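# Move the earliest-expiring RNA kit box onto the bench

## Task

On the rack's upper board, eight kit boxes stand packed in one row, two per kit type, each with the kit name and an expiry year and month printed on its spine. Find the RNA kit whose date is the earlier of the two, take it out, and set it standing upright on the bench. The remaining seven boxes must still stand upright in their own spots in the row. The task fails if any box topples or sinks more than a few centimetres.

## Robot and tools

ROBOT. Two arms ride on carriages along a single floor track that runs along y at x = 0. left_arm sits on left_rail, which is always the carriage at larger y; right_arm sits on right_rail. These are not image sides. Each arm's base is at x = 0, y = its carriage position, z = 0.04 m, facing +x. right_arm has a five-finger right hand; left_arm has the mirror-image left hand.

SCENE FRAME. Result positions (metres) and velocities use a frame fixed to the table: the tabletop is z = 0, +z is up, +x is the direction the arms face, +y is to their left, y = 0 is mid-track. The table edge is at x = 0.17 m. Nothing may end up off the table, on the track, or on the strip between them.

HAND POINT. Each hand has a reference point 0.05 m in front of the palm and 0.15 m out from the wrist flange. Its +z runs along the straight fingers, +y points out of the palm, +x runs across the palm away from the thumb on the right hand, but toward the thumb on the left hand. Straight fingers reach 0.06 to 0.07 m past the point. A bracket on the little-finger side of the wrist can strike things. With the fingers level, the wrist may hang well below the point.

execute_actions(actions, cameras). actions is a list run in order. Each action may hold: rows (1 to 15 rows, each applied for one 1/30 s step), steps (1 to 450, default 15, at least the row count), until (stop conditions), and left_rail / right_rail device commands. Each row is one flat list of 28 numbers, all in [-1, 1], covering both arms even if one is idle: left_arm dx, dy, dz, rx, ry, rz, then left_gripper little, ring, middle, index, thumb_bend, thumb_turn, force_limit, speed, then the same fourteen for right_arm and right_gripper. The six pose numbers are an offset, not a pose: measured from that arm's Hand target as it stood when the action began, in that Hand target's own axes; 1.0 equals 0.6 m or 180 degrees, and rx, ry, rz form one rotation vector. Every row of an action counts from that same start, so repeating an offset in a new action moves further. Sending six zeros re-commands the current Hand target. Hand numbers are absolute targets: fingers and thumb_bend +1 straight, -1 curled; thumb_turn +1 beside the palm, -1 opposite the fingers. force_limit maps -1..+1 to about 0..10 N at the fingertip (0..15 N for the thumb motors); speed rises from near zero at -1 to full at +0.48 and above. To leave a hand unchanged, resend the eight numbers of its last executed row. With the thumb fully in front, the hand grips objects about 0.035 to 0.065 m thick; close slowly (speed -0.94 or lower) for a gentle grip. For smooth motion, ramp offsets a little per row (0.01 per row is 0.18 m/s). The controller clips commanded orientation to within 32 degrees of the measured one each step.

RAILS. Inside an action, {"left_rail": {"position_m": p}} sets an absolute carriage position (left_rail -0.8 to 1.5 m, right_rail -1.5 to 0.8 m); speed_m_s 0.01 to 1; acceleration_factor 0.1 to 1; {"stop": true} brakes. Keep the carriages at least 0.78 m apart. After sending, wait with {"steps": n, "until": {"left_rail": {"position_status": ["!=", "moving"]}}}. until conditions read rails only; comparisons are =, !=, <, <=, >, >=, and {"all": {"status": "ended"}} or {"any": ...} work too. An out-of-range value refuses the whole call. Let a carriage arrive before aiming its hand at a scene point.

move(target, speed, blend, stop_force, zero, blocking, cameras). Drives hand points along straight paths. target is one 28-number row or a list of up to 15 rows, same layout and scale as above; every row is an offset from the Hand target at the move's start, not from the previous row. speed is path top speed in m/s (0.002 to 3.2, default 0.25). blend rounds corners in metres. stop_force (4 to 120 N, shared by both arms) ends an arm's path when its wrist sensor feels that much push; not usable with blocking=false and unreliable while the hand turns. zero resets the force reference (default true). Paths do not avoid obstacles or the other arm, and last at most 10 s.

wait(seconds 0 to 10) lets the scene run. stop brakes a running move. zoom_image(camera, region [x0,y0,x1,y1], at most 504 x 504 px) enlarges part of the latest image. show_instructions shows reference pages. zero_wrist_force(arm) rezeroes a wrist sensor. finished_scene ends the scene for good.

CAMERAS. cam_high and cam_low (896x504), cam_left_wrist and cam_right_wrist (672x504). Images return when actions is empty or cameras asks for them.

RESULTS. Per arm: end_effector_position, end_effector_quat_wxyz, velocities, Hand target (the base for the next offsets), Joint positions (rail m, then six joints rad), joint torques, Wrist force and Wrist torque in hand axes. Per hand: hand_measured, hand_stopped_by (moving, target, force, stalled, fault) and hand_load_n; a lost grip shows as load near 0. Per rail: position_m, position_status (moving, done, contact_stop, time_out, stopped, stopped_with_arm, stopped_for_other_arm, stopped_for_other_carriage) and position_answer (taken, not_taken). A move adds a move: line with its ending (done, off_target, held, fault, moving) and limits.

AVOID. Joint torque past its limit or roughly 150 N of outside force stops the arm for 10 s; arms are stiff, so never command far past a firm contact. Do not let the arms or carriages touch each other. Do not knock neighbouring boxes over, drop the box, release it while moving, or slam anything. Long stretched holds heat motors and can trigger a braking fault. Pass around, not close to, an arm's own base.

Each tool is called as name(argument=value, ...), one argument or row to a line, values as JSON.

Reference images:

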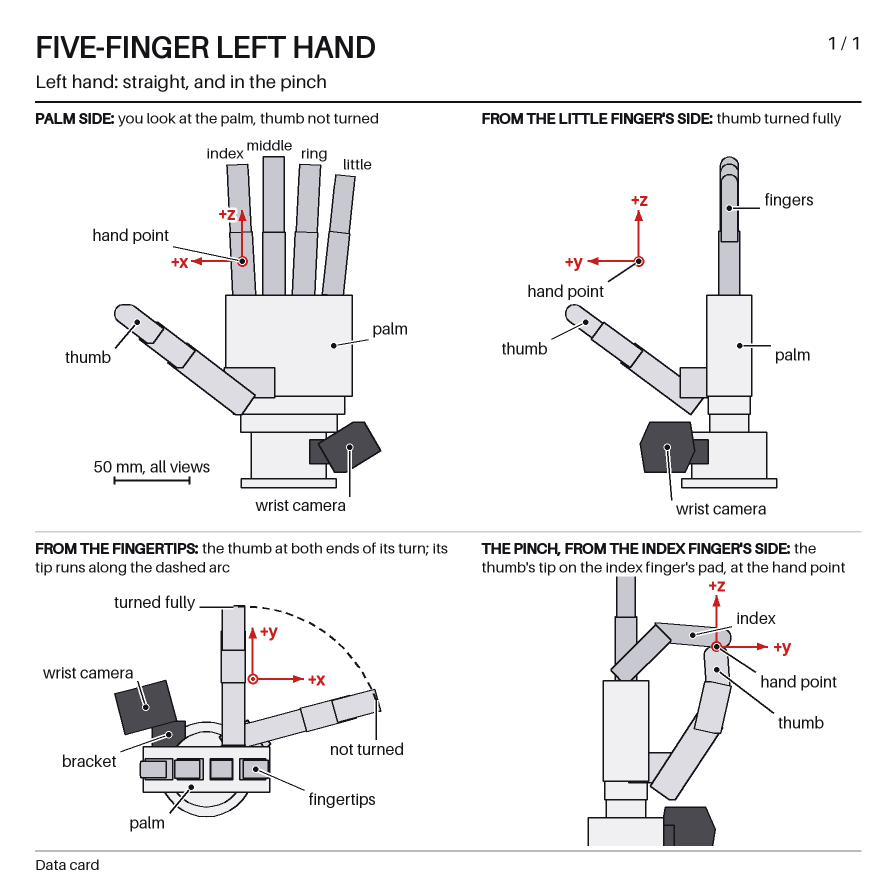

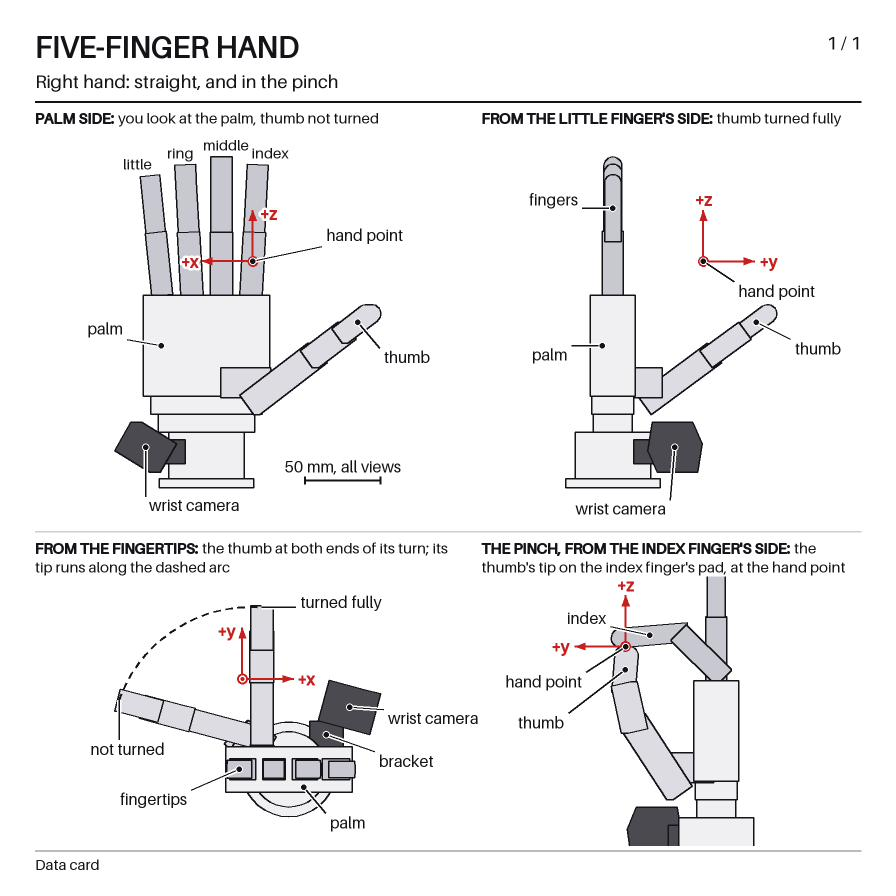

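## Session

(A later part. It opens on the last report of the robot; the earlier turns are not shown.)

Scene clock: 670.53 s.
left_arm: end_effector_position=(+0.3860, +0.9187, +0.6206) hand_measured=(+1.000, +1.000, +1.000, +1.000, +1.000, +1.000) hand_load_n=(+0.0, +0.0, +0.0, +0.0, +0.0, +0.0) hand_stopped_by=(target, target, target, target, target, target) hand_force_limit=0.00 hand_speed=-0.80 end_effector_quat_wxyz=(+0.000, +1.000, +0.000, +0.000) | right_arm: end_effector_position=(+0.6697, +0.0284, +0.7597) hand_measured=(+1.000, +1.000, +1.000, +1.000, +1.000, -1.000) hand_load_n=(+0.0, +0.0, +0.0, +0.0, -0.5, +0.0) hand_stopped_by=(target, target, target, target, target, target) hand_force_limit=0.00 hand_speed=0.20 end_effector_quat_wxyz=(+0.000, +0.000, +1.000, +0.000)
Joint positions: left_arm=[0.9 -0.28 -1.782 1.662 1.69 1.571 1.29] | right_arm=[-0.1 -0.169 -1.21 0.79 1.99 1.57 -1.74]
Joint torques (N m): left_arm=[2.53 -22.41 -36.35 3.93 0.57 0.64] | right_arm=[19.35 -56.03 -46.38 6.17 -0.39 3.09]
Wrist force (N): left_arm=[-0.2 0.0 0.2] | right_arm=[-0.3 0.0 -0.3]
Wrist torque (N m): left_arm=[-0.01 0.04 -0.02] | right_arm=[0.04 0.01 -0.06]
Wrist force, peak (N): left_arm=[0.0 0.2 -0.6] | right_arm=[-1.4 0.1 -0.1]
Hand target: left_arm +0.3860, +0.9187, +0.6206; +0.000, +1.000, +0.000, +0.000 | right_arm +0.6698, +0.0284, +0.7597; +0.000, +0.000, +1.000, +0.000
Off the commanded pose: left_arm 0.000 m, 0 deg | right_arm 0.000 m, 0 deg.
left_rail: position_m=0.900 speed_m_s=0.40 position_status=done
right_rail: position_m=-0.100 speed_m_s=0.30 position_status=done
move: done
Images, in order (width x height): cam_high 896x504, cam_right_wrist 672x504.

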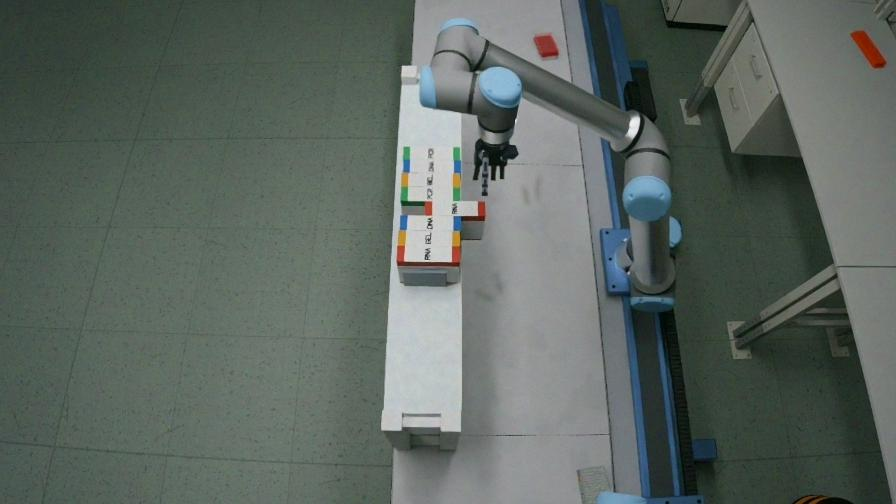

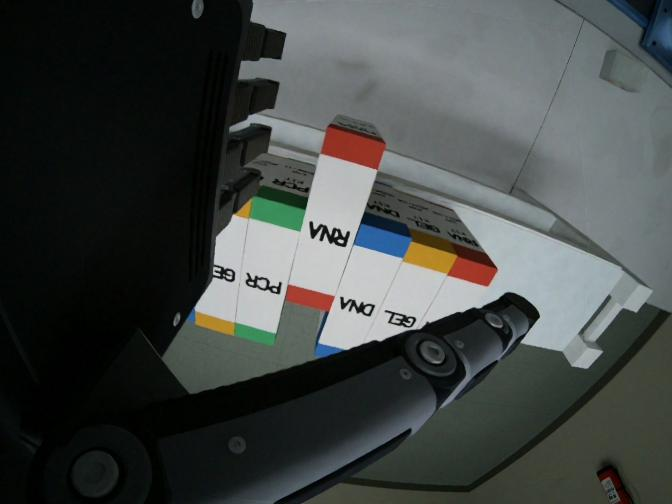

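move(
  target=[0,0,0,0,0,0,1,1,1,1,1,1,0,-0.8,-0.0103,0,0.2695,0,0,0,1,1,1,1,1,-1,0,0.2],
  speed=0.08,
  stop_force=8,
  cameras=["cam_high", "cam_low", "cam_right_wrist"],
)

zoom_image(
  camera="cam_right_wrist",
  region=[200, 0, 500, 300],
)

zoom_image(
  camera="cam_high",
  region=[370, 100, 550, 300],
)

Scene clock: 718.00 s.
left_arm: end_effector_position=(+0.3860, +0.9187, +0.6206) hand_measured=(+1.000, +1.000, +1.000, +1.000, +1.000, +1.000) hand_load_n=(+0.0, +0.0, +0.0, +0.0, +0.0, +0.0) hand_stopped_by=(target, target, target, target, target, target) hand_force_limit=0.00 hand_speed=-0.80 end_effector_quat_wxyz=(+0.000, +1.000, +0.000, +0.000) | right_arm: end_effector_position=(+0.6761, +0.0286, +0.5980) hand_measured=(+1.000, +1.000, +1.000, +1.000, +1.000, -1.000) hand_load_n=(+0.0, +0.0, +0.0, +0.0, +0.0, +0.0) hand_stopped_by=(target, target, target, target, target, target) hand_force_limit=0.00 hand_speed=0.20 end_effector_quat_wxyz=(+0.000, +0.000, +1.000, +0.000)
Joint positions: left_arm=[0.9 -0.28 -1.782 1.662 1.69 1.571 1.29] | right_arm=[-0.1 -0.167 -1.279 1.178 1.671 1.57 -1.738]
Joint torques (N m): left_arm=[0.78 -23.93 -38.35 4.2 0.87 0.89] | right_arm=[-5.73 -77 -35.18 2.17 -2.09 2.85]
Wrist force (N): left_arm=[0.1 -0.1 -0.1] | right_arm=[-0.6 0.2 -0.6]
Wrist torque (N m): left_arm=[-0.01 -0.02 0.00] | right_arm=[0.09 0.07 -0.09]
Wrist force, peak (N): left_arm=[-0.4 0.4 -0.4] | right_arm=[-0.4 0.1 -0.9]
Hand target: left_arm +0.3860, +0.9187, +0.6206; +0.000, +1.000, +0.000, +0.000 | right_arm +0.6761, +0.0285, +0.5980; +0.000, +0.000, +1.000, +0.000
Off the commanded pose: left_arm 0.000 m, 0 deg | right_arm 0.000 m, 0 deg.
left_rail: position_m=0.900 speed_m_s=0.40 position_status=done
right_rail: position_m=-0.100 speed_m_s=0.30 position_status=done
move: done
Images, in order (width x height): cam_high 896x504, cam_low 896x504, cam_right_wrist 672x504.

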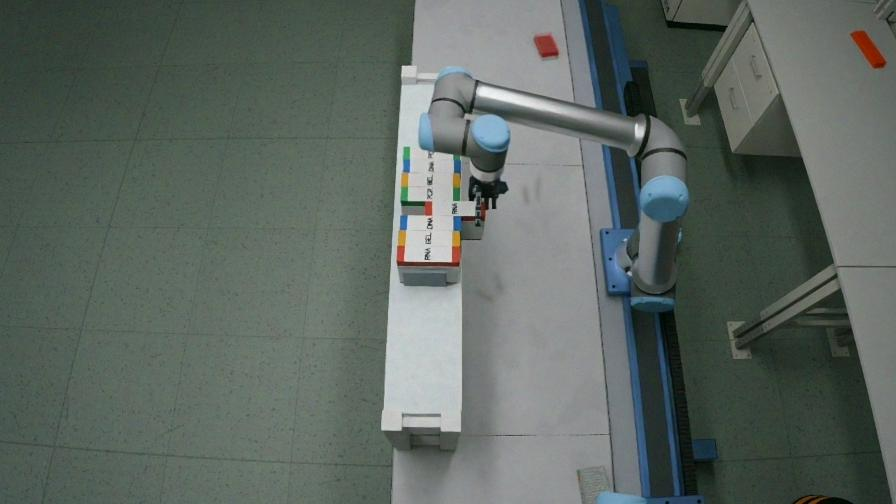

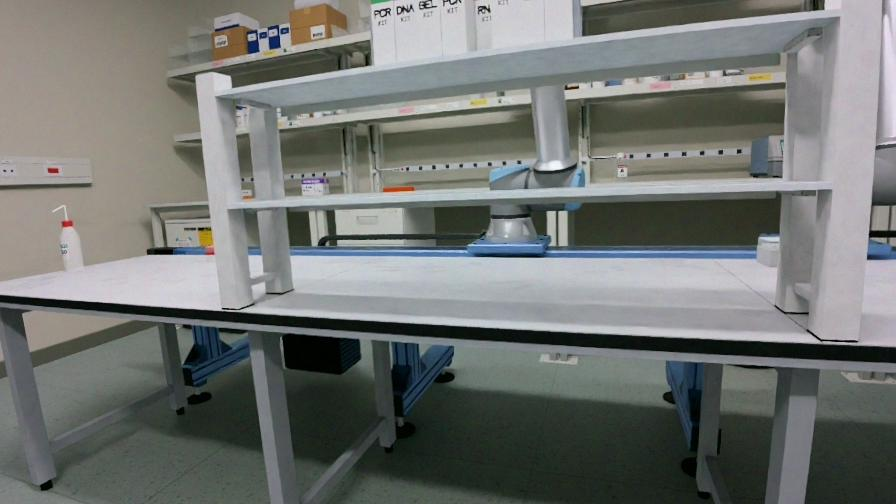

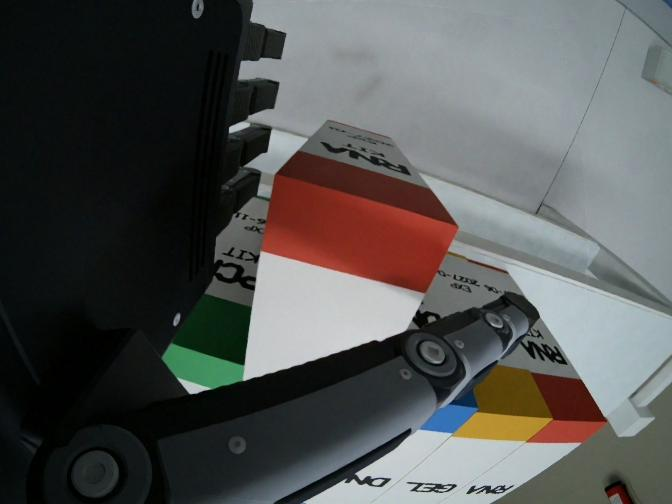

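Scaled by 1.680 from the camera's 672x504 image, which has a finer 960x720 frame.

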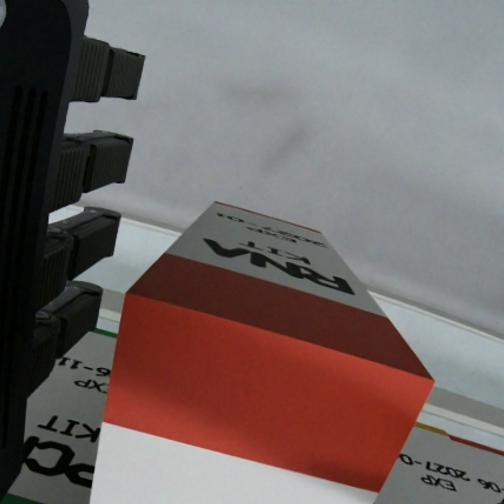

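Scaled by 2.520 from the camera's 896x504 image, which has a finer 1280x720 frame.

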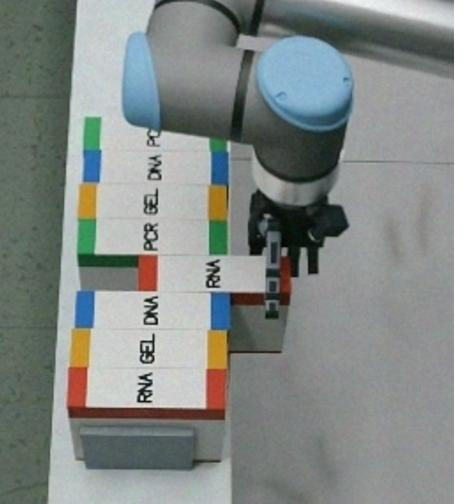

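move(
  target=[0,0,0,0,0,0,1,1,1,1,1,1,0,-0.8,-0.02,0,0,0,0,0,1,1,1,1,1,-1,0,0.2],
  speed=0.05,
  stop_force=6,
)

move(
  target=[0,0,0,0,0,0,1,1,1,1,1,1,0,-0.8,0,0.0233,0,0,0,0,1,1,1,1,1,-1,0,0.2],
  speed=0.015,
  stop_force=4,
  cameras=["cam_high", "cam_right_wrist"],
)

zoom_image(
  camera="cam_right_wrist",
  region=[200, 0, 500, 300],
)

Scene clock: 735.53 s.
left_arm: end_effector_position=(+0.3860, +0.9187, +0.6206) hand_measured=(+1.000, +1.000, +1.000, +1.000, +1.000, +1.000) hand_load_n=(+0.0, +0.0, +0.0, +0.0, +0.0, +0.0) hand_stopped_by=(target, target, target, target, target, target) hand_force_limit=0.00 hand_speed=-0.80 end_effector_quat_wxyz=(+0.000, +1.000, +0.000, +0.000) | right_arm: end_effector_position=(+0.6881, +0.0286, +0.5980) hand_measured=(+1.000, +1.000, +1.000, +1.000, +1.000, -1.000) hand_load_n=(+0.0, +0.0, +0.0, +0.0, +0.0, +0.0) hand_stopped_by=(target, target, target, target, target, target) hand_force_limit=0.00 hand_speed=0.20 end_effector_quat_wxyz=(+0.000, +0.000, +1.000, +0.000)
Joint positions: left_arm=[0.9 -0.28 -1.782 1.662 1.69 1.571 1.29] | right_arm=[-0.1 -0.163 -1.257 1.149 1.678 1.57 -1.735]
Joint torques (N m): left_arm=[-0.49 -22.63 -36.91 4.12 0.39 0.5] | right_arm=[20.02 -57.89 -49.78 6.08 0.36 3.31]
Wrist force (N): left_arm=[-0.1 0.2 0.0] | right_arm=[0.1 -0.1 -0.4]
Wrist torque (N m): left_arm=[0.03 0.02 -0.01] | right_arm=[0.00 -0.02 -0.06]
Wrist force, peak (N): left_arm=[0.3 0.4 -0.3] | right_arm=[-0.4 0.1 -1.0]
Hand target: left_arm +0.3860, +0.9187, +0.6206; +0.000, +1.000, +0.000, +0.000 | right_arm +0.6881, +0.0286, +0.5980; +0.000, +0.000, +1.000, +0.000
Off the commanded pose: left_arm 0.000 m, 0 deg | right_arm 0.000 m, 0 deg.
left_rail: position_m=0.900 speed_m_s=0.40 position_status=done
right_rail: position_m=-0.100 speed_m_s=0.30 position_status=done
move: done

Scene clock: 737.47 s.
left_arm: end_effector_position=(+0.3860, +0.9187, +0.6206) hand_measured=(+1.000, +1.000, +1.000, +1.000, +1.000, +1.000) hand_load_n=(+0.0, +0.0, +0.0, +0.0, +0.0, +0.0) hand_stopped_by=(target, target, target, target, target, target) hand_force_limit=0.00 hand_speed=-0.80 end_effector_quat_wxyz=(+0.000, +1.000, +0.000, +0.000) | right_arm: end_effector_position=(+0.6881, +0.0425, +0.5980) hand_measured=(+1.000, +1.000, +1.000, +1.000, +1.000, -1.000) hand_load_n=(+0.0, +0.0, +0.0, +0.0, +0.0, +0.0) hand_stopped_by=(target, target, target, target, target, target) hand_force_limit=0.00 hand_speed=0.20 end_effector_quat_wxyz=(+0.000, +0.000, +1.000, +0.000)
Joint positions: left_arm=[0.9 -0.28 -1.782 1.662 1.69 1.571 1.29] | right_arm=[-0.1 -0.142 -1.254 1.145 1.679 1.57 -1.713]
Joint torques (N m): left_arm=[-1.07 -23.99 -36.81 3.55 0.57 0.55] | right_arm=[19.88 -58.64 -49.49 6.13 0.45 3.13]
Wrist force (N): left_arm=[0.0 0.0 -0.1] | right_arm=[0.1 0.3 -0.5]
Wrist torque (N m): left_arm=[0.01 -0.01 -0.01] | right_arm=[0.05 -0.02 -0.05]
Wrist force, peak (N): left_arm=[0.5 0.4 0.2] | right_arm=[-0.1 0.1 -0.9]
Hand target: left_arm +0.3860, +0.9187, +0.6206; +0.000, +1.000, +0.000, +0.000 | right_arm +0.6881, +0.0425, +0.5980; +0.000, +0.000, +1.000, +0.000
Off the commanded pose: left_arm 0.000 m, 0 deg | right_arm 0.000 m, 0 deg.
left_rail: position_m=0.900 speed_m_s=0.40 position_status=done
right_rail: position_m=-0.100 speed_m_s=0.30 position_status=done
move: done
Images, in order (width x height): cam_high 896x504, cam_right_wrist 672x504.

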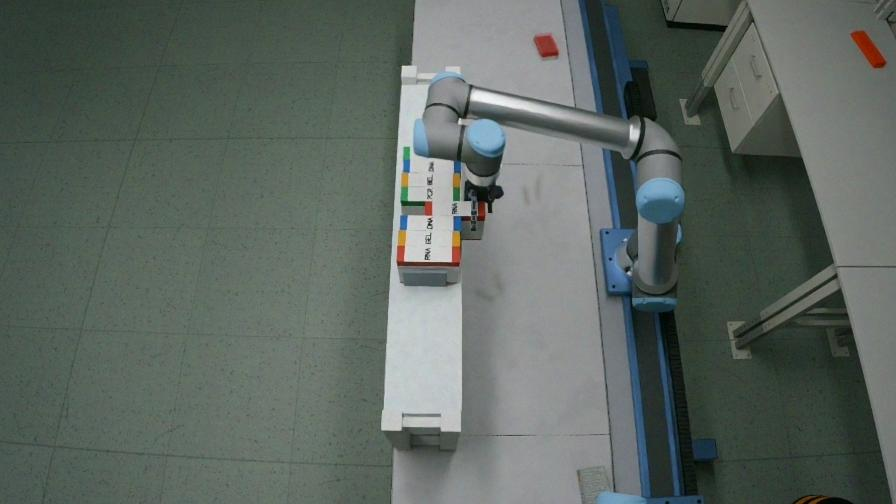

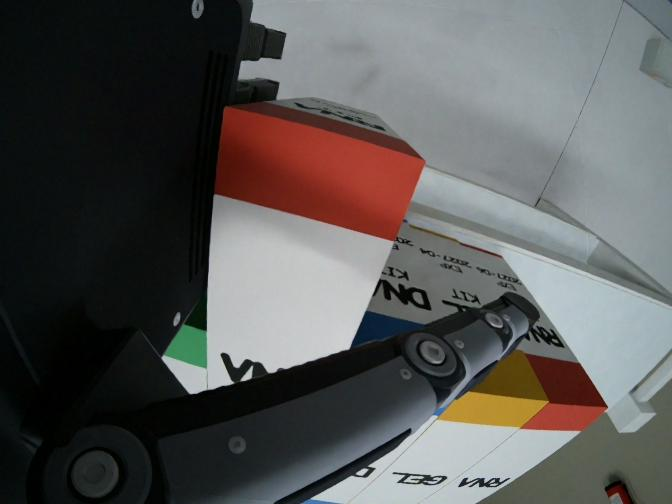

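Scaled by 1.680 from the camera's 672x504 image, which has a finer 960x720 frame.

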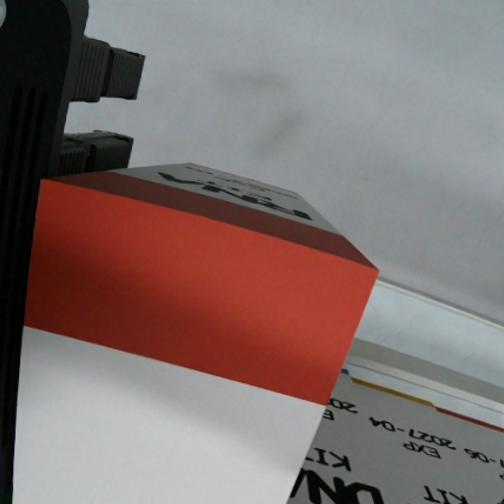

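move(
  target=[0,0,0,0,0,0,1,1,1,1,1,1,0,-0.8,0,0.0133,0,0,0,0,1,1,1,1,1,-1,0,0.2],
  speed=0.01,
  stop_force=4,
  cameras=["cam_high", "cam_right_wrist"],
)

zoom_image(
  camera="cam_right_wrist",
  region=[200, 0, 500, 300],
)

Scene clock: 751.10 s.
left_arm: end_effector_position=(+0.3860, +0.9187, +0.6206) hand_measured=(+1.000, +1.000, +1.000, +1.000, +1.000, +1.000) hand_load_n=(+0.0, +0.0, +0.0, -0.5, +0.0, +0.0) hand_stopped_by=(target, target, target, target, target, target) hand_force_limit=0.00 hand_speed=-0.80 end_effector_quat_wxyz=(+0.000, +1.000, +0.000, +0.000) | right_arm: end_effector_position=(+0.6880, +0.0480, +0.5980) hand_measured=(+1.000, +1.000, +1.000, +1.000, +1.000, -1.000) hand_load_n=(+0.5, +0.0, +0.0, +0.0, +0.0, +0.0) hand_stopped_by=(target, target, target, target, target, target) hand_force_limit=0.00 hand_speed=0.20 end_effector_quat_wxyz=(+0.000, +0.000, +1.000, +0.000)
Joint positions: left_arm=[0.9 -0.28 -1.782 1.662 1.69 1.571 1.29] | right_arm=[-0.1 -0.133 -1.253 1.144 1.68 1.57 -1.705]
Joint torques (N m): left_arm=[1.55 -25.4 -36.52 4.19 0.24 0.53] | right_arm=[-16 -79.34 -35.43 3.34 -2.15 -2.86]
Wrist force (N): left_arm=[-0.2 0.4 0.1] | right_arm=[-0.2 -0.2 -0.5]
Wrist torque (N m): left_arm=[0.04 0.03 -0.03] | right_arm=[0.01 0.04 -0.03]
Wrist force, peak (N): left_arm=[0.4 0.0 0.7] | right_arm=[1.7 -6.8 0.1]
Hand target: left_arm +0.3860, +0.9187, +0.6206; +0.000, +1.000, +0.000, +0.000 | right_arm +0.6880, +0.0481, +0.5980; +0.000, +0.000, +1.000, +0.000 (not the last commanded pose)
Off the commanded pose: left_arm 0.000 m, 0 deg | right_arm 0.002 m, 0 deg.
left_rail: position_m=0.900 speed_m_s=0.40 position_status=done
right_rail: position_m=-0.100 speed_m_s=0.30 position_status=done
move: contact (right_arm)
Images, in order (width x height): cam_high 896x504, cam_right_wrist 672x504.

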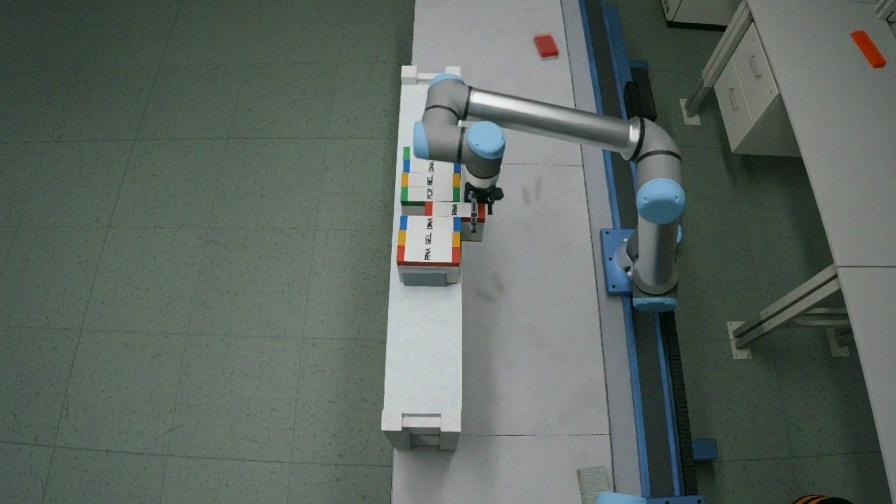

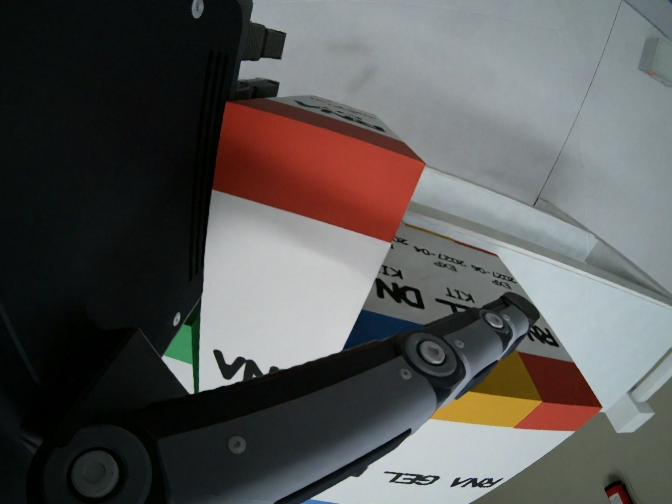

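Scaled by 1.680 from the camera's 672x504 image, which has a finer 960x720 frame.

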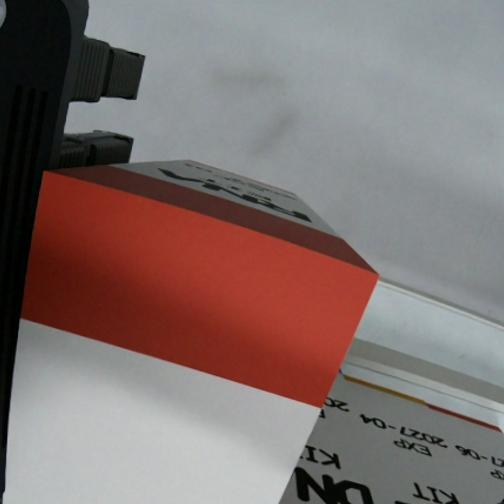

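execute_actions(
  actions=[
    {"rows": [[0,0,0,0,0,0,1,1,1,1,1,1,0,-0.8,0,0,0,0,0,0,1,1,1,1,-0.3,-1,-0.4,-0.88]], "steps": 150},
  ],
  cameras=["cam_high", "cam_right_wrist"],
)

Scene clock: 762.23 s.
left_arm: end_effector_position=(+0.3860, +0.9187, +0.6206) hand_measured=(+1.000, +1.000, +1.000, +1.000, +1.000, +1.000) hand_load_n=(+0.0, -0.5, +0.0, +0.0, -0.5, +0.0) hand_stopped_by=(target, target, target, target, target, target) hand_force_limit=0.00 hand_speed=-0.80 end_effector_quat_wxyz=(+0.000, +1.000, +0.000, +0.000) | right_arm: end_effector_position=(+0.6880, +0.0480, +0.5981) hand_measured=(+1.000, +1.000, +1.000, +1.000, +0.272, -1.000) hand_load_n=(+0.0, +0.0, +0.0, +0.0, +5.0, -1.5) hand_stopped_by=(target, target, target, target, force, target) hand_force_limit=-0.40 hand_speed=-0.88 end_effector_quat_wxyz=(+0.000, +0.000, +1.000, +0.000)
Joint positions: left_arm=[0.9 -0.28 -1.782 1.662 1.69 1.571 1.29] | right_arm=[-0.1 -0.133 -1.253 1.144 1.68 1.57 -1.705]
Joint torques (N m): left_arm=[0.58 -24.45 -36.96 4.19 0.77 0.36] | right_arm=[-14.33 -73.12 -35.74 3.15 -1.63 -2.56]
Wrist force (N): left_arm=[0.2 -0.1 -0.3] | right_arm=[-0.1 -1.4 -3.4]
Wrist torque (N m): left_arm=[0.00 -0.05 0.01] | right_arm=[-0.05 0.07 0.00]
Wrist force, peak (N): left_arm=[0.0 0.6 0.1] | right_arm=[-0.5 -1.5 -3.6]
Hand target: left_arm +0.3860, +0.9187, +0.6206; +0.000, +1.000, +0.000, +0.000 | right_arm +0.6880, +0.0480, +0.5980; +0.000, +0.000, +1.000, +0.000
Off the commanded pose: left_arm 0.000 m, 0 deg | right_arm 0.000 m, 0 deg.
left_rail: position_m=0.900 speed_m_s=0.40 position_status=done
right_rail: position_m=-0.100 speed_m_s=0.30 position_status=done
Images, in order (width x height): cam_high 896x504, cam_right_wrist 672x504.

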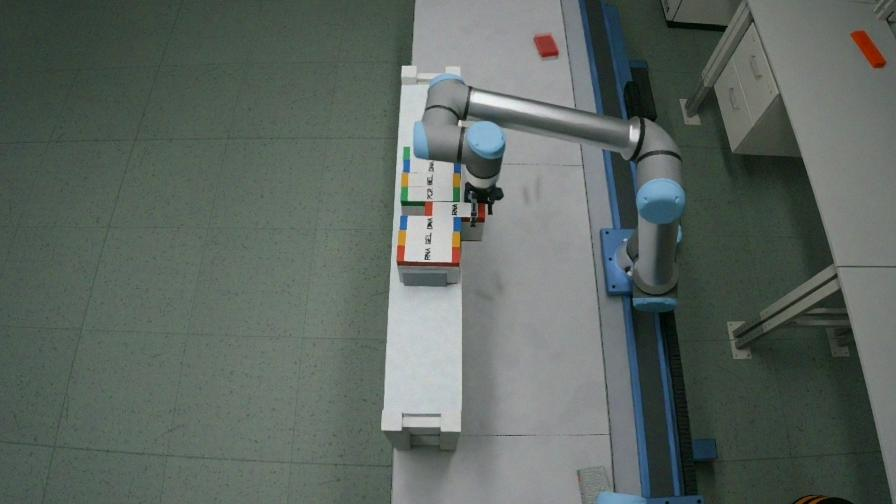

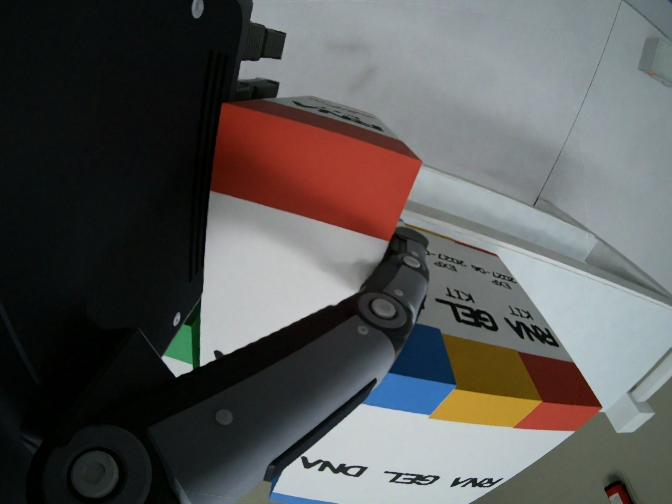

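execute_actions(
  actions=[
    {"rows": [[0,0,0,0,0,0,1,1,1,1,1,1,0,-0.8,0,0,0,0,0,0,1,1,1,1,0.7,-1,-0.4,-0.4]], "steps": 30},
    {"rows": [[0,0,0,0,0,0,1,1,1,1,1,1,0,-0.8,0,0,-0.004,0,0,0,1,1,1,1,0.7,-1,-0.4,-0.4],[0,0,0,0,0,0,1,1,1,1,1,1,0,-0.8,0,0,-0.008,0,0,0,1,1,1,1,0.7,-1,-0.4,-0.4],[0,0,0,0,0,0,1,1,1,1,1,1,0,-0.8,0,0,-0.012,0,0,0,1,1,1,1,0.7,-1,-0.4,-0.4],[0,0,0,0,0,0,1,1,1,1,1,1,0,-0.8,0,0,-0.0167,0,0,0,1,1,1,1,0.7,-1,-0.4,-0.4]], "steps": 20},
    {"rows": [[0,0,0,0,0,0,1,1,1,1,1,1,0,-0.8,0,0,0,0,0,0,1,1,1,1,-0.3,-1,-0.4,-0.86]], "steps": 150},
  ],
  cameras=["cam_right_wrist"],
)

Scene clock: 792.17 s.
left_arm: end_effector_position=(+0.3860, +0.9187, +0.6206) hand_measured=(+1.000, +1.000, +1.000, +1.000, +1.000, +1.000) hand_load_n=(+0.0, +0.0, +0.0, +0.0, +0.0, +0.0) hand_stopped_by=(target, target, target, target, target, target) hand_force_limit=0.00 hand_speed=-0.80 end_effector_quat_wxyz=(+0.000, +1.000, +0.000, +0.000) | right_arm: end_effector_position=(+0.6880, +0.0480, +0.6081) hand_measured=(+1.000, +1.000, +1.000, +1.000, +0.014, -1.000) hand_load_n=(+0.0, +0.0, +0.0, +0.0, +5.5, +0.5) hand_stopped_by=(target, target, target, target, force, target) hand_force_limit=-0.40 hand_speed=-0.86 end_effector_quat_wxyz=(+0.000, +0.000, +1.000, +0.000)
Joint positions: left_arm=[0.9 -0.28 -1.782 1.662 1.69 1.571 1.29] | right_arm=[-0.1 -0.133 -1.251 1.123 1.698 1.57 -1.705]
Joint torques (N m): left_arm=[-0.69 -24.3 -37.2 3.73 0.38 0.51] | right_arm=[-16.79 -60.3 -46.98 4.59 -0.01 0.33]
Wrist force (N): left_arm=[0.1 -0.2 0.0] | right_arm=[0.4 1.8 -1.6]
Wrist torque (N m): left_arm=[-0.03 -0.02 0.01] | right_arm=[-0.01 0.06 -0.06]
Wrist force, peak (N): left_arm=[0.5 0.6 -0.1] | right_arm=[0.0 -1.5 -3.6]
Hand target: left_arm +0.3860, +0.9187, +0.6206; +0.000, +1.000, +0.000, +0.000 | right_arm +0.6880, +0.0480, +0.6081; +0.000, +0.000, +1.000, +0.000
Off the commanded pose: left_arm 0.000 m, 0 deg | right_arm 0.000 m, 0 deg.
left_rail: position_m=0.900 speed_m_s=0.40 position_status=done
right_rail: position_m=-0.100 speed_m_s=0.30 position_status=done
Images, in order (width x height): cam_right_wrist 672x504.

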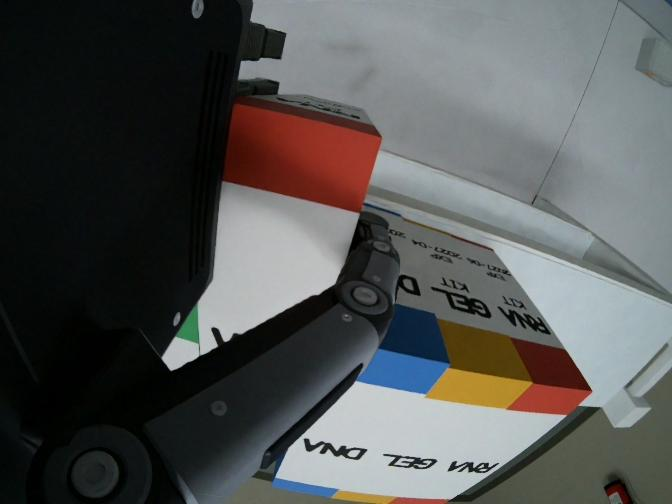

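zoom_image(
  camera="cam_right_wrist",
  region=[200, 60, 450, 310],
)

Scaled by 2.016 from the camera's 672x504 image, which has a finer 960x720 frame.

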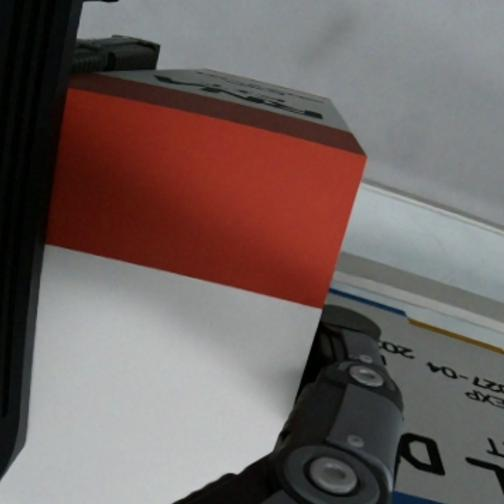

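execute_actions(
  actions=[
    {"rows": [[0,0,0,0,0,0,1,1,1,1,1,1,0,-0.8,0,0,0,0,0,0,1,1,1,1,0.4,-1,-0.4,-0.4]], "steps": 25},
    {"rows": [[0,0,0,0,0,0,1,1,1,1,1,1,0,-0.8,0,0,0.003,0,0,0,1,1,1,1,0.4,-1,-0.4,-0.4],[0,0,0,0,0,0,1,1,1,1,1,1,0,-0.8,0,0,0.006,0,0,0,1,1,1,1,0.4,-1,-0.4,-0.4],[0,0,0,0,0,0,1,1,1,1,1,1,0,-0.8,0,0,0.0092,0,0,0,1,1,1,1,0.4,-1,-0.4,-0.4]], "steps": 20},
    {"rows": [[0,0,0,0,0,0,1,1,1,1,1,1,0,-0.8,0,0,0,0,0,0,1,1,1,1,-0.3,-1,0.3,-0.86]], "steps": 110},
  ],
  cameras=["cam_right_wrist", "cam_high"],
)

Scene clock: 876.13 s.
left_arm: end_effector_position=(+0.3860, +0.9187, +0.6206) hand_measured=(+1.000, +1.000, +1.000, +1.000, +1.000, +1.000) hand_load_n=(+0.0, +0.0, +0.0, +0.0, +0.0, +0.0) hand_stopped_by=(target, target, target, target, target, target) hand_force_limit=0.00 hand_speed=-0.80 end_effector_quat_wxyz=(+0.000, +1.000, +0.000, +0.000) | right_arm: end_effector_position=(+0.6871, +0.0481, +0.6069) hand_measured=(+1.000, +1.000, +1.000, +1.000, +0.400, -1.000) hand_load_n=(+0.0, +0.0, +0.0, +0.0, +0.0, +0.0) hand_stopped_by=(target, target, target, target, target, target) hand_force_limit=-0.40 hand_speed=-0.40 end_effector_quat_wxyz=(+0.002, +0.000, +1.000, +0.000)
Joint positions: left_arm=[0.9 -0.28 -1.782 1.662 1.69 1.571 1.29] | right_arm=[-0.1 -0.133 -1.254 1.129 1.693 1.57 -1.705]
Joint torques (N m): left_arm=[2.46 -25.85 -35.91 4.04 0.44 0.64] | right_arm=[1.8 -64.22 -39.75 3.88 -0.26 0.23]
Wrist force (N): left_arm=[-0.1 0.2 0.2] | right_arm=[1.5 -2.2 -19.6]
Wrist torque (N m): left_arm=[0.01 0.02 -0.01] | right_arm=[0.85 -0.12 0.05]
Wrist force, peak (N): left_arm=[0.4 0.6 -0.4] | right_arm=[21.8 -16.4 -145.0]
Hand target: left_arm +0.3860, +0.9187, +0.6206; +0.000, +1.000, +0.000, +0.000 | right_arm +0.6871, +0.0481, +0.6069; +0.002, +0.000, +1.000, +0.000
Off the commanded pose: left_arm 0.000 m, 0 deg.
FORCE FAULT: contact force on the right arm reached its limit, and that arm stopped for 10 seconds. The contact can be on any part of that arm, not only on its tool. That arm's remaining commands of this call were not run. That arm's target is now where it stood when the stop ended, not its last command. That arm accepts commands again.
left_rail: position_m=0.900 speed_m_s=0.40 position_status=done
right_rail: position_m=-0.100 speed_m_s=0.30 position_status=done
Images, in order (width x height): cam_high 896x504, cam_right_wrist 672x504.

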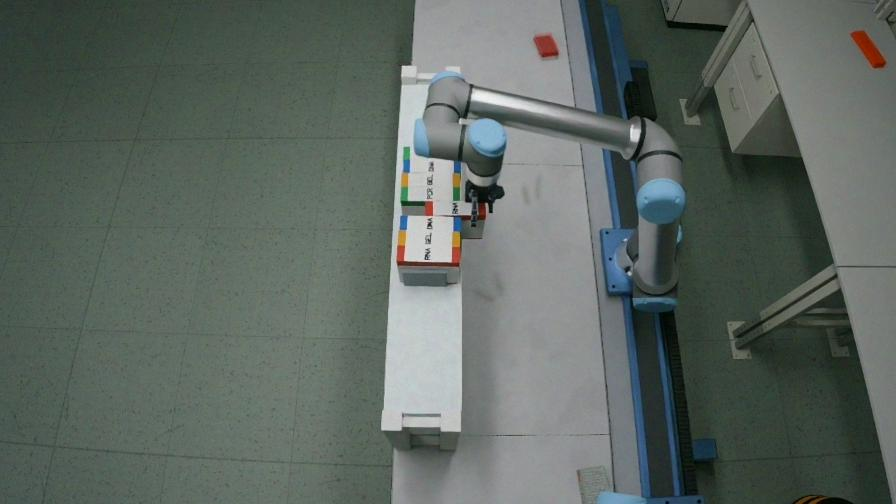

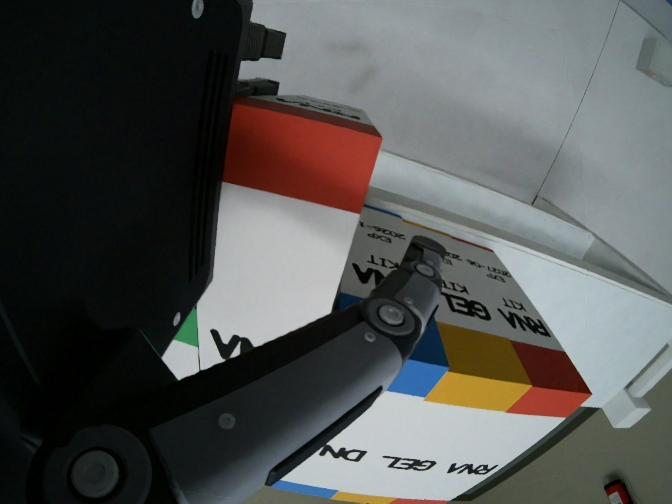

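zoom_image(
  camera="cam_right_wrist",
  region=[140, 60, 440, 360],
)

zoom_image(
  camera="cam_high",
  region=[420, 150, 540, 270],
)

Scaled by 1.680 from the camera's 672x504 image, which has a finer 960x720 frame.

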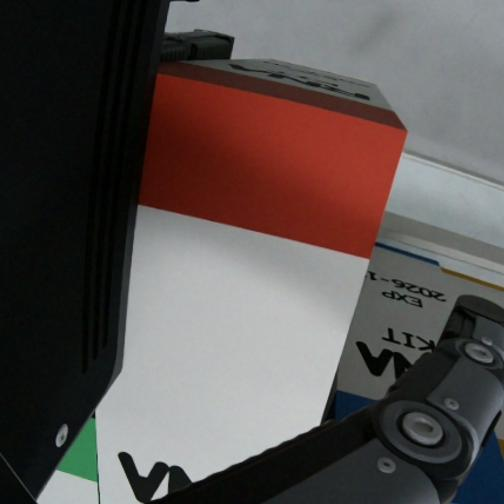

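Scaled by 4.200 from the camera's 896x504 image, which has a finer 1280x720 frame.

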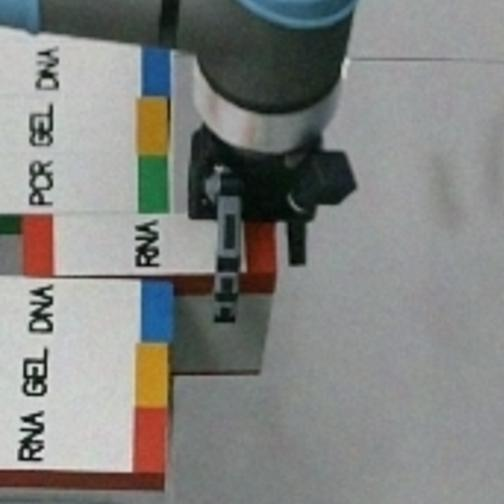

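move(
  target=[0,0,0,0,0,0,1,1,1,1,1,1,0,-0.8,-0.0015,0,-0.0025,0,0,0,1,1,1,1,0.4,-1,-0.4,-0.4],
  speed=0.02,
  cameras=["cam_right_wrist"],
)

Scene clock: 905.13 s.
left_arm: end_effector_position=(+0.3860, +0.9187, +0.6206) hand_measured=(+1.000, +1.000, +1.000, +1.000, +1.000, +1.000) hand_load_n=(+0.0, +0.0, +0.0, +0.0, +0.0, +0.0) hand_stopped_by=(target, target, target, target, target, target) hand_force_limit=0.00 hand_speed=-0.80 end_effector_quat_wxyz=(+0.000, +1.000, +0.000, +0.000) | right_arm: end_effector_position=(+0.6880, +0.0481, +0.6083) hand_measured=(+1.000, +1.000, +1.000, +1.000, +0.400, -1.000) hand_load_n=(+0.0, +0.0, +0.0, +0.0, +0.0, +0.0) hand_stopped_by=(target, target, target, target, target, target) hand_force_limit=-0.40 hand_speed=-0.40 end_effector_quat_wxyz=(+0.002, +0.000, +1.000, +0.000)
Joint positions: left_arm=[0.9 -0.28 -1.782 1.662 1.69 1.571 1.29] | right_arm=[-0.1 -0.133 -1.252 1.124 1.696 1.57 -1.705]
Joint torques (N m): left_arm=[-1.92 -23.88 -35.11 4.22 0.62 0.66] | right_arm=[18.83 -56.93 -49.2 5.54 -0.33 1.58]
Wrist force (N): left_arm=[-0.3 0.3 0.2] | right_arm=[-0.4 0.0 -0.4]
Wrist torque (N m): left_arm=[0.03 0.05 -0.03] | right_arm=[-0.05 0.06 -0.05]
Wrist force, peak (N): left_arm=[0.2 0.6 0.1] | right_arm=[1.2 -2.2 -18.9]
Hand target: left_arm +0.3860, +0.9187, +0.6206; +0.000, +1.000, +0.000, +0.000 | right_arm +0.6880, +0.0481, +0.6084; +0.002, +0.000, +1.000, +0.000
Off the commanded pose: left_arm 0.000 m, 0 deg | right_arm 0.000 m, 0 deg.
left_rail: position_m=0.900 speed_m_s=0.40 position_status=done
right_rail: position_m=-0.100 speed_m_s=0.30 position_status=done
move: done
Images, in order (width x height): cam_right_wrist 672x504.

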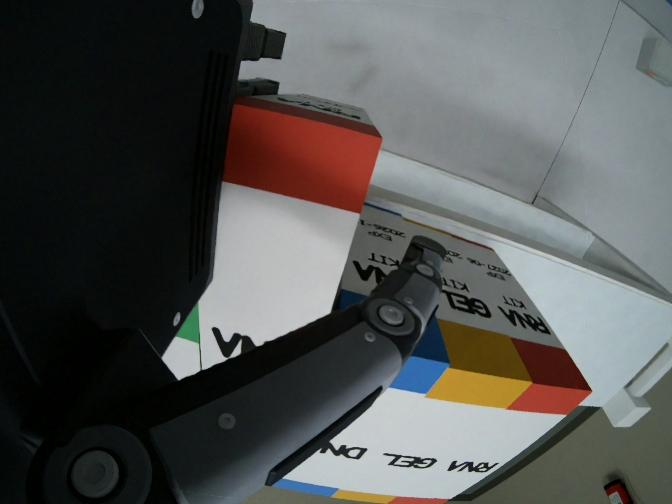

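execute_actions(
  actions=[
    {"rows": [[0,0,0,0,0,0,1,1,1,1,1,1,0,-0.8,0,0,0,0,0,0,1,1,1,1,-0.3,-1,0.3,-0.88]], "steps": 130},
  ],
  cameras=["cam_right_wrist", "cam_high"],
)

Scene clock: 913.73 s.
left_arm: end_effector_position=(+0.3860, +0.9187, +0.6206) hand_measured=(+1.000, +1.000, +1.000, +1.000, +1.000, +1.000) hand_load_n=(+0.0, +0.0, +0.0, +0.0, +0.0, +0.0) hand_stopped_by=(target, target, target, target, target, target) hand_force_limit=0.00 hand_speed=-0.80 end_effector_quat_wxyz=(+0.000, +1.000, +0.000, +0.000) | right_arm: end_effector_position=(+0.6880, +0.0481, +0.6084) hand_measured=(+1.000, +1.000, +1.000, +1.000, -0.002, -1.000) hand_load_n=(+0.0, +0.5, +0.0, +0.0, +10.0, +3.5) hand_stopped_by=(target, target, target, target, force, target) hand_force_limit=0.30 hand_speed=-0.88 end_effector_quat_wxyz=(+0.002, +0.000, +1.000, +0.000)
Joint positions: left_arm=[0.9 -0.28 -1.782 1.662 1.69 1.571 1.29] | right_arm=[-0.1 -0.133 -1.252 1.124 1.696 1.57 -1.705]
Joint torques (N m): left_arm=[-1.68 -27.65 -36.96 3.62 0.73 0.47] | right_arm=[10.01 -59.86 -48.77 3.59 -0.02 1.9]
Wrist force (N): left_arm=[-0.2 0.1 0.1] | right_arm=[0.4 1.9 -1.4]
Wrist torque (N m): left_arm=[0.00 0.04 -0.02] | right_arm=[0.01 0.04 -0.03]
Wrist force, peak (N): left_arm=[0.2 0.6 -0.1] | right_arm=[0.7 2.3 -1.1]
Hand target: left_arm +0.3860, +0.9187, +0.6206; +0.000, +1.000, +0.000, +0.000 | right_arm +0.6880, +0.0481, +0.6084; +0.002, +0.000, +1.000, +0.000
Off the commanded pose: left_arm 0.000 m, 0 deg | right_arm 0.000 m, 0 deg.
left_rail: position_m=0.900 speed_m_s=0.40 position_status=done
right_rail: position_m=-0.100 speed_m_s=0.30 position_status=done
Images, in order (width x height): cam_high 896x504, cam_right_wrist 672x504.

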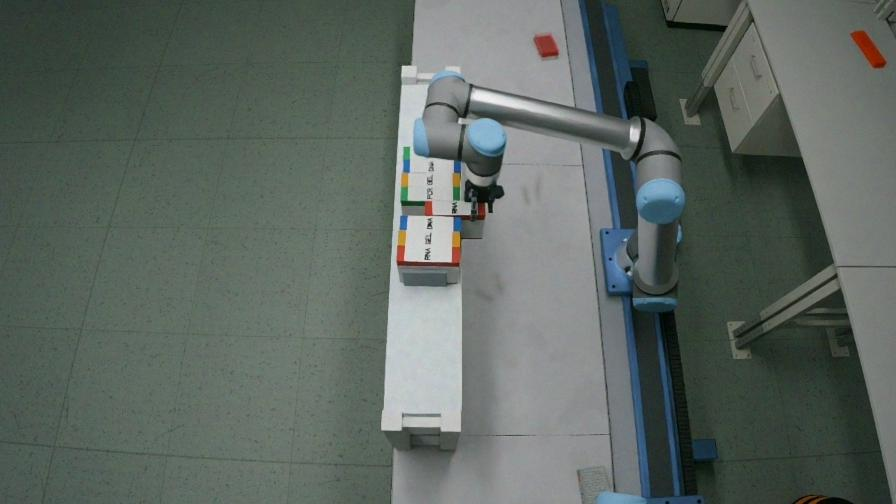

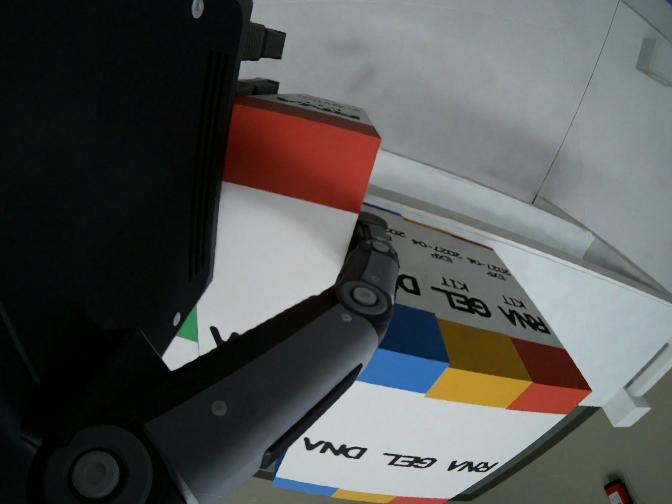

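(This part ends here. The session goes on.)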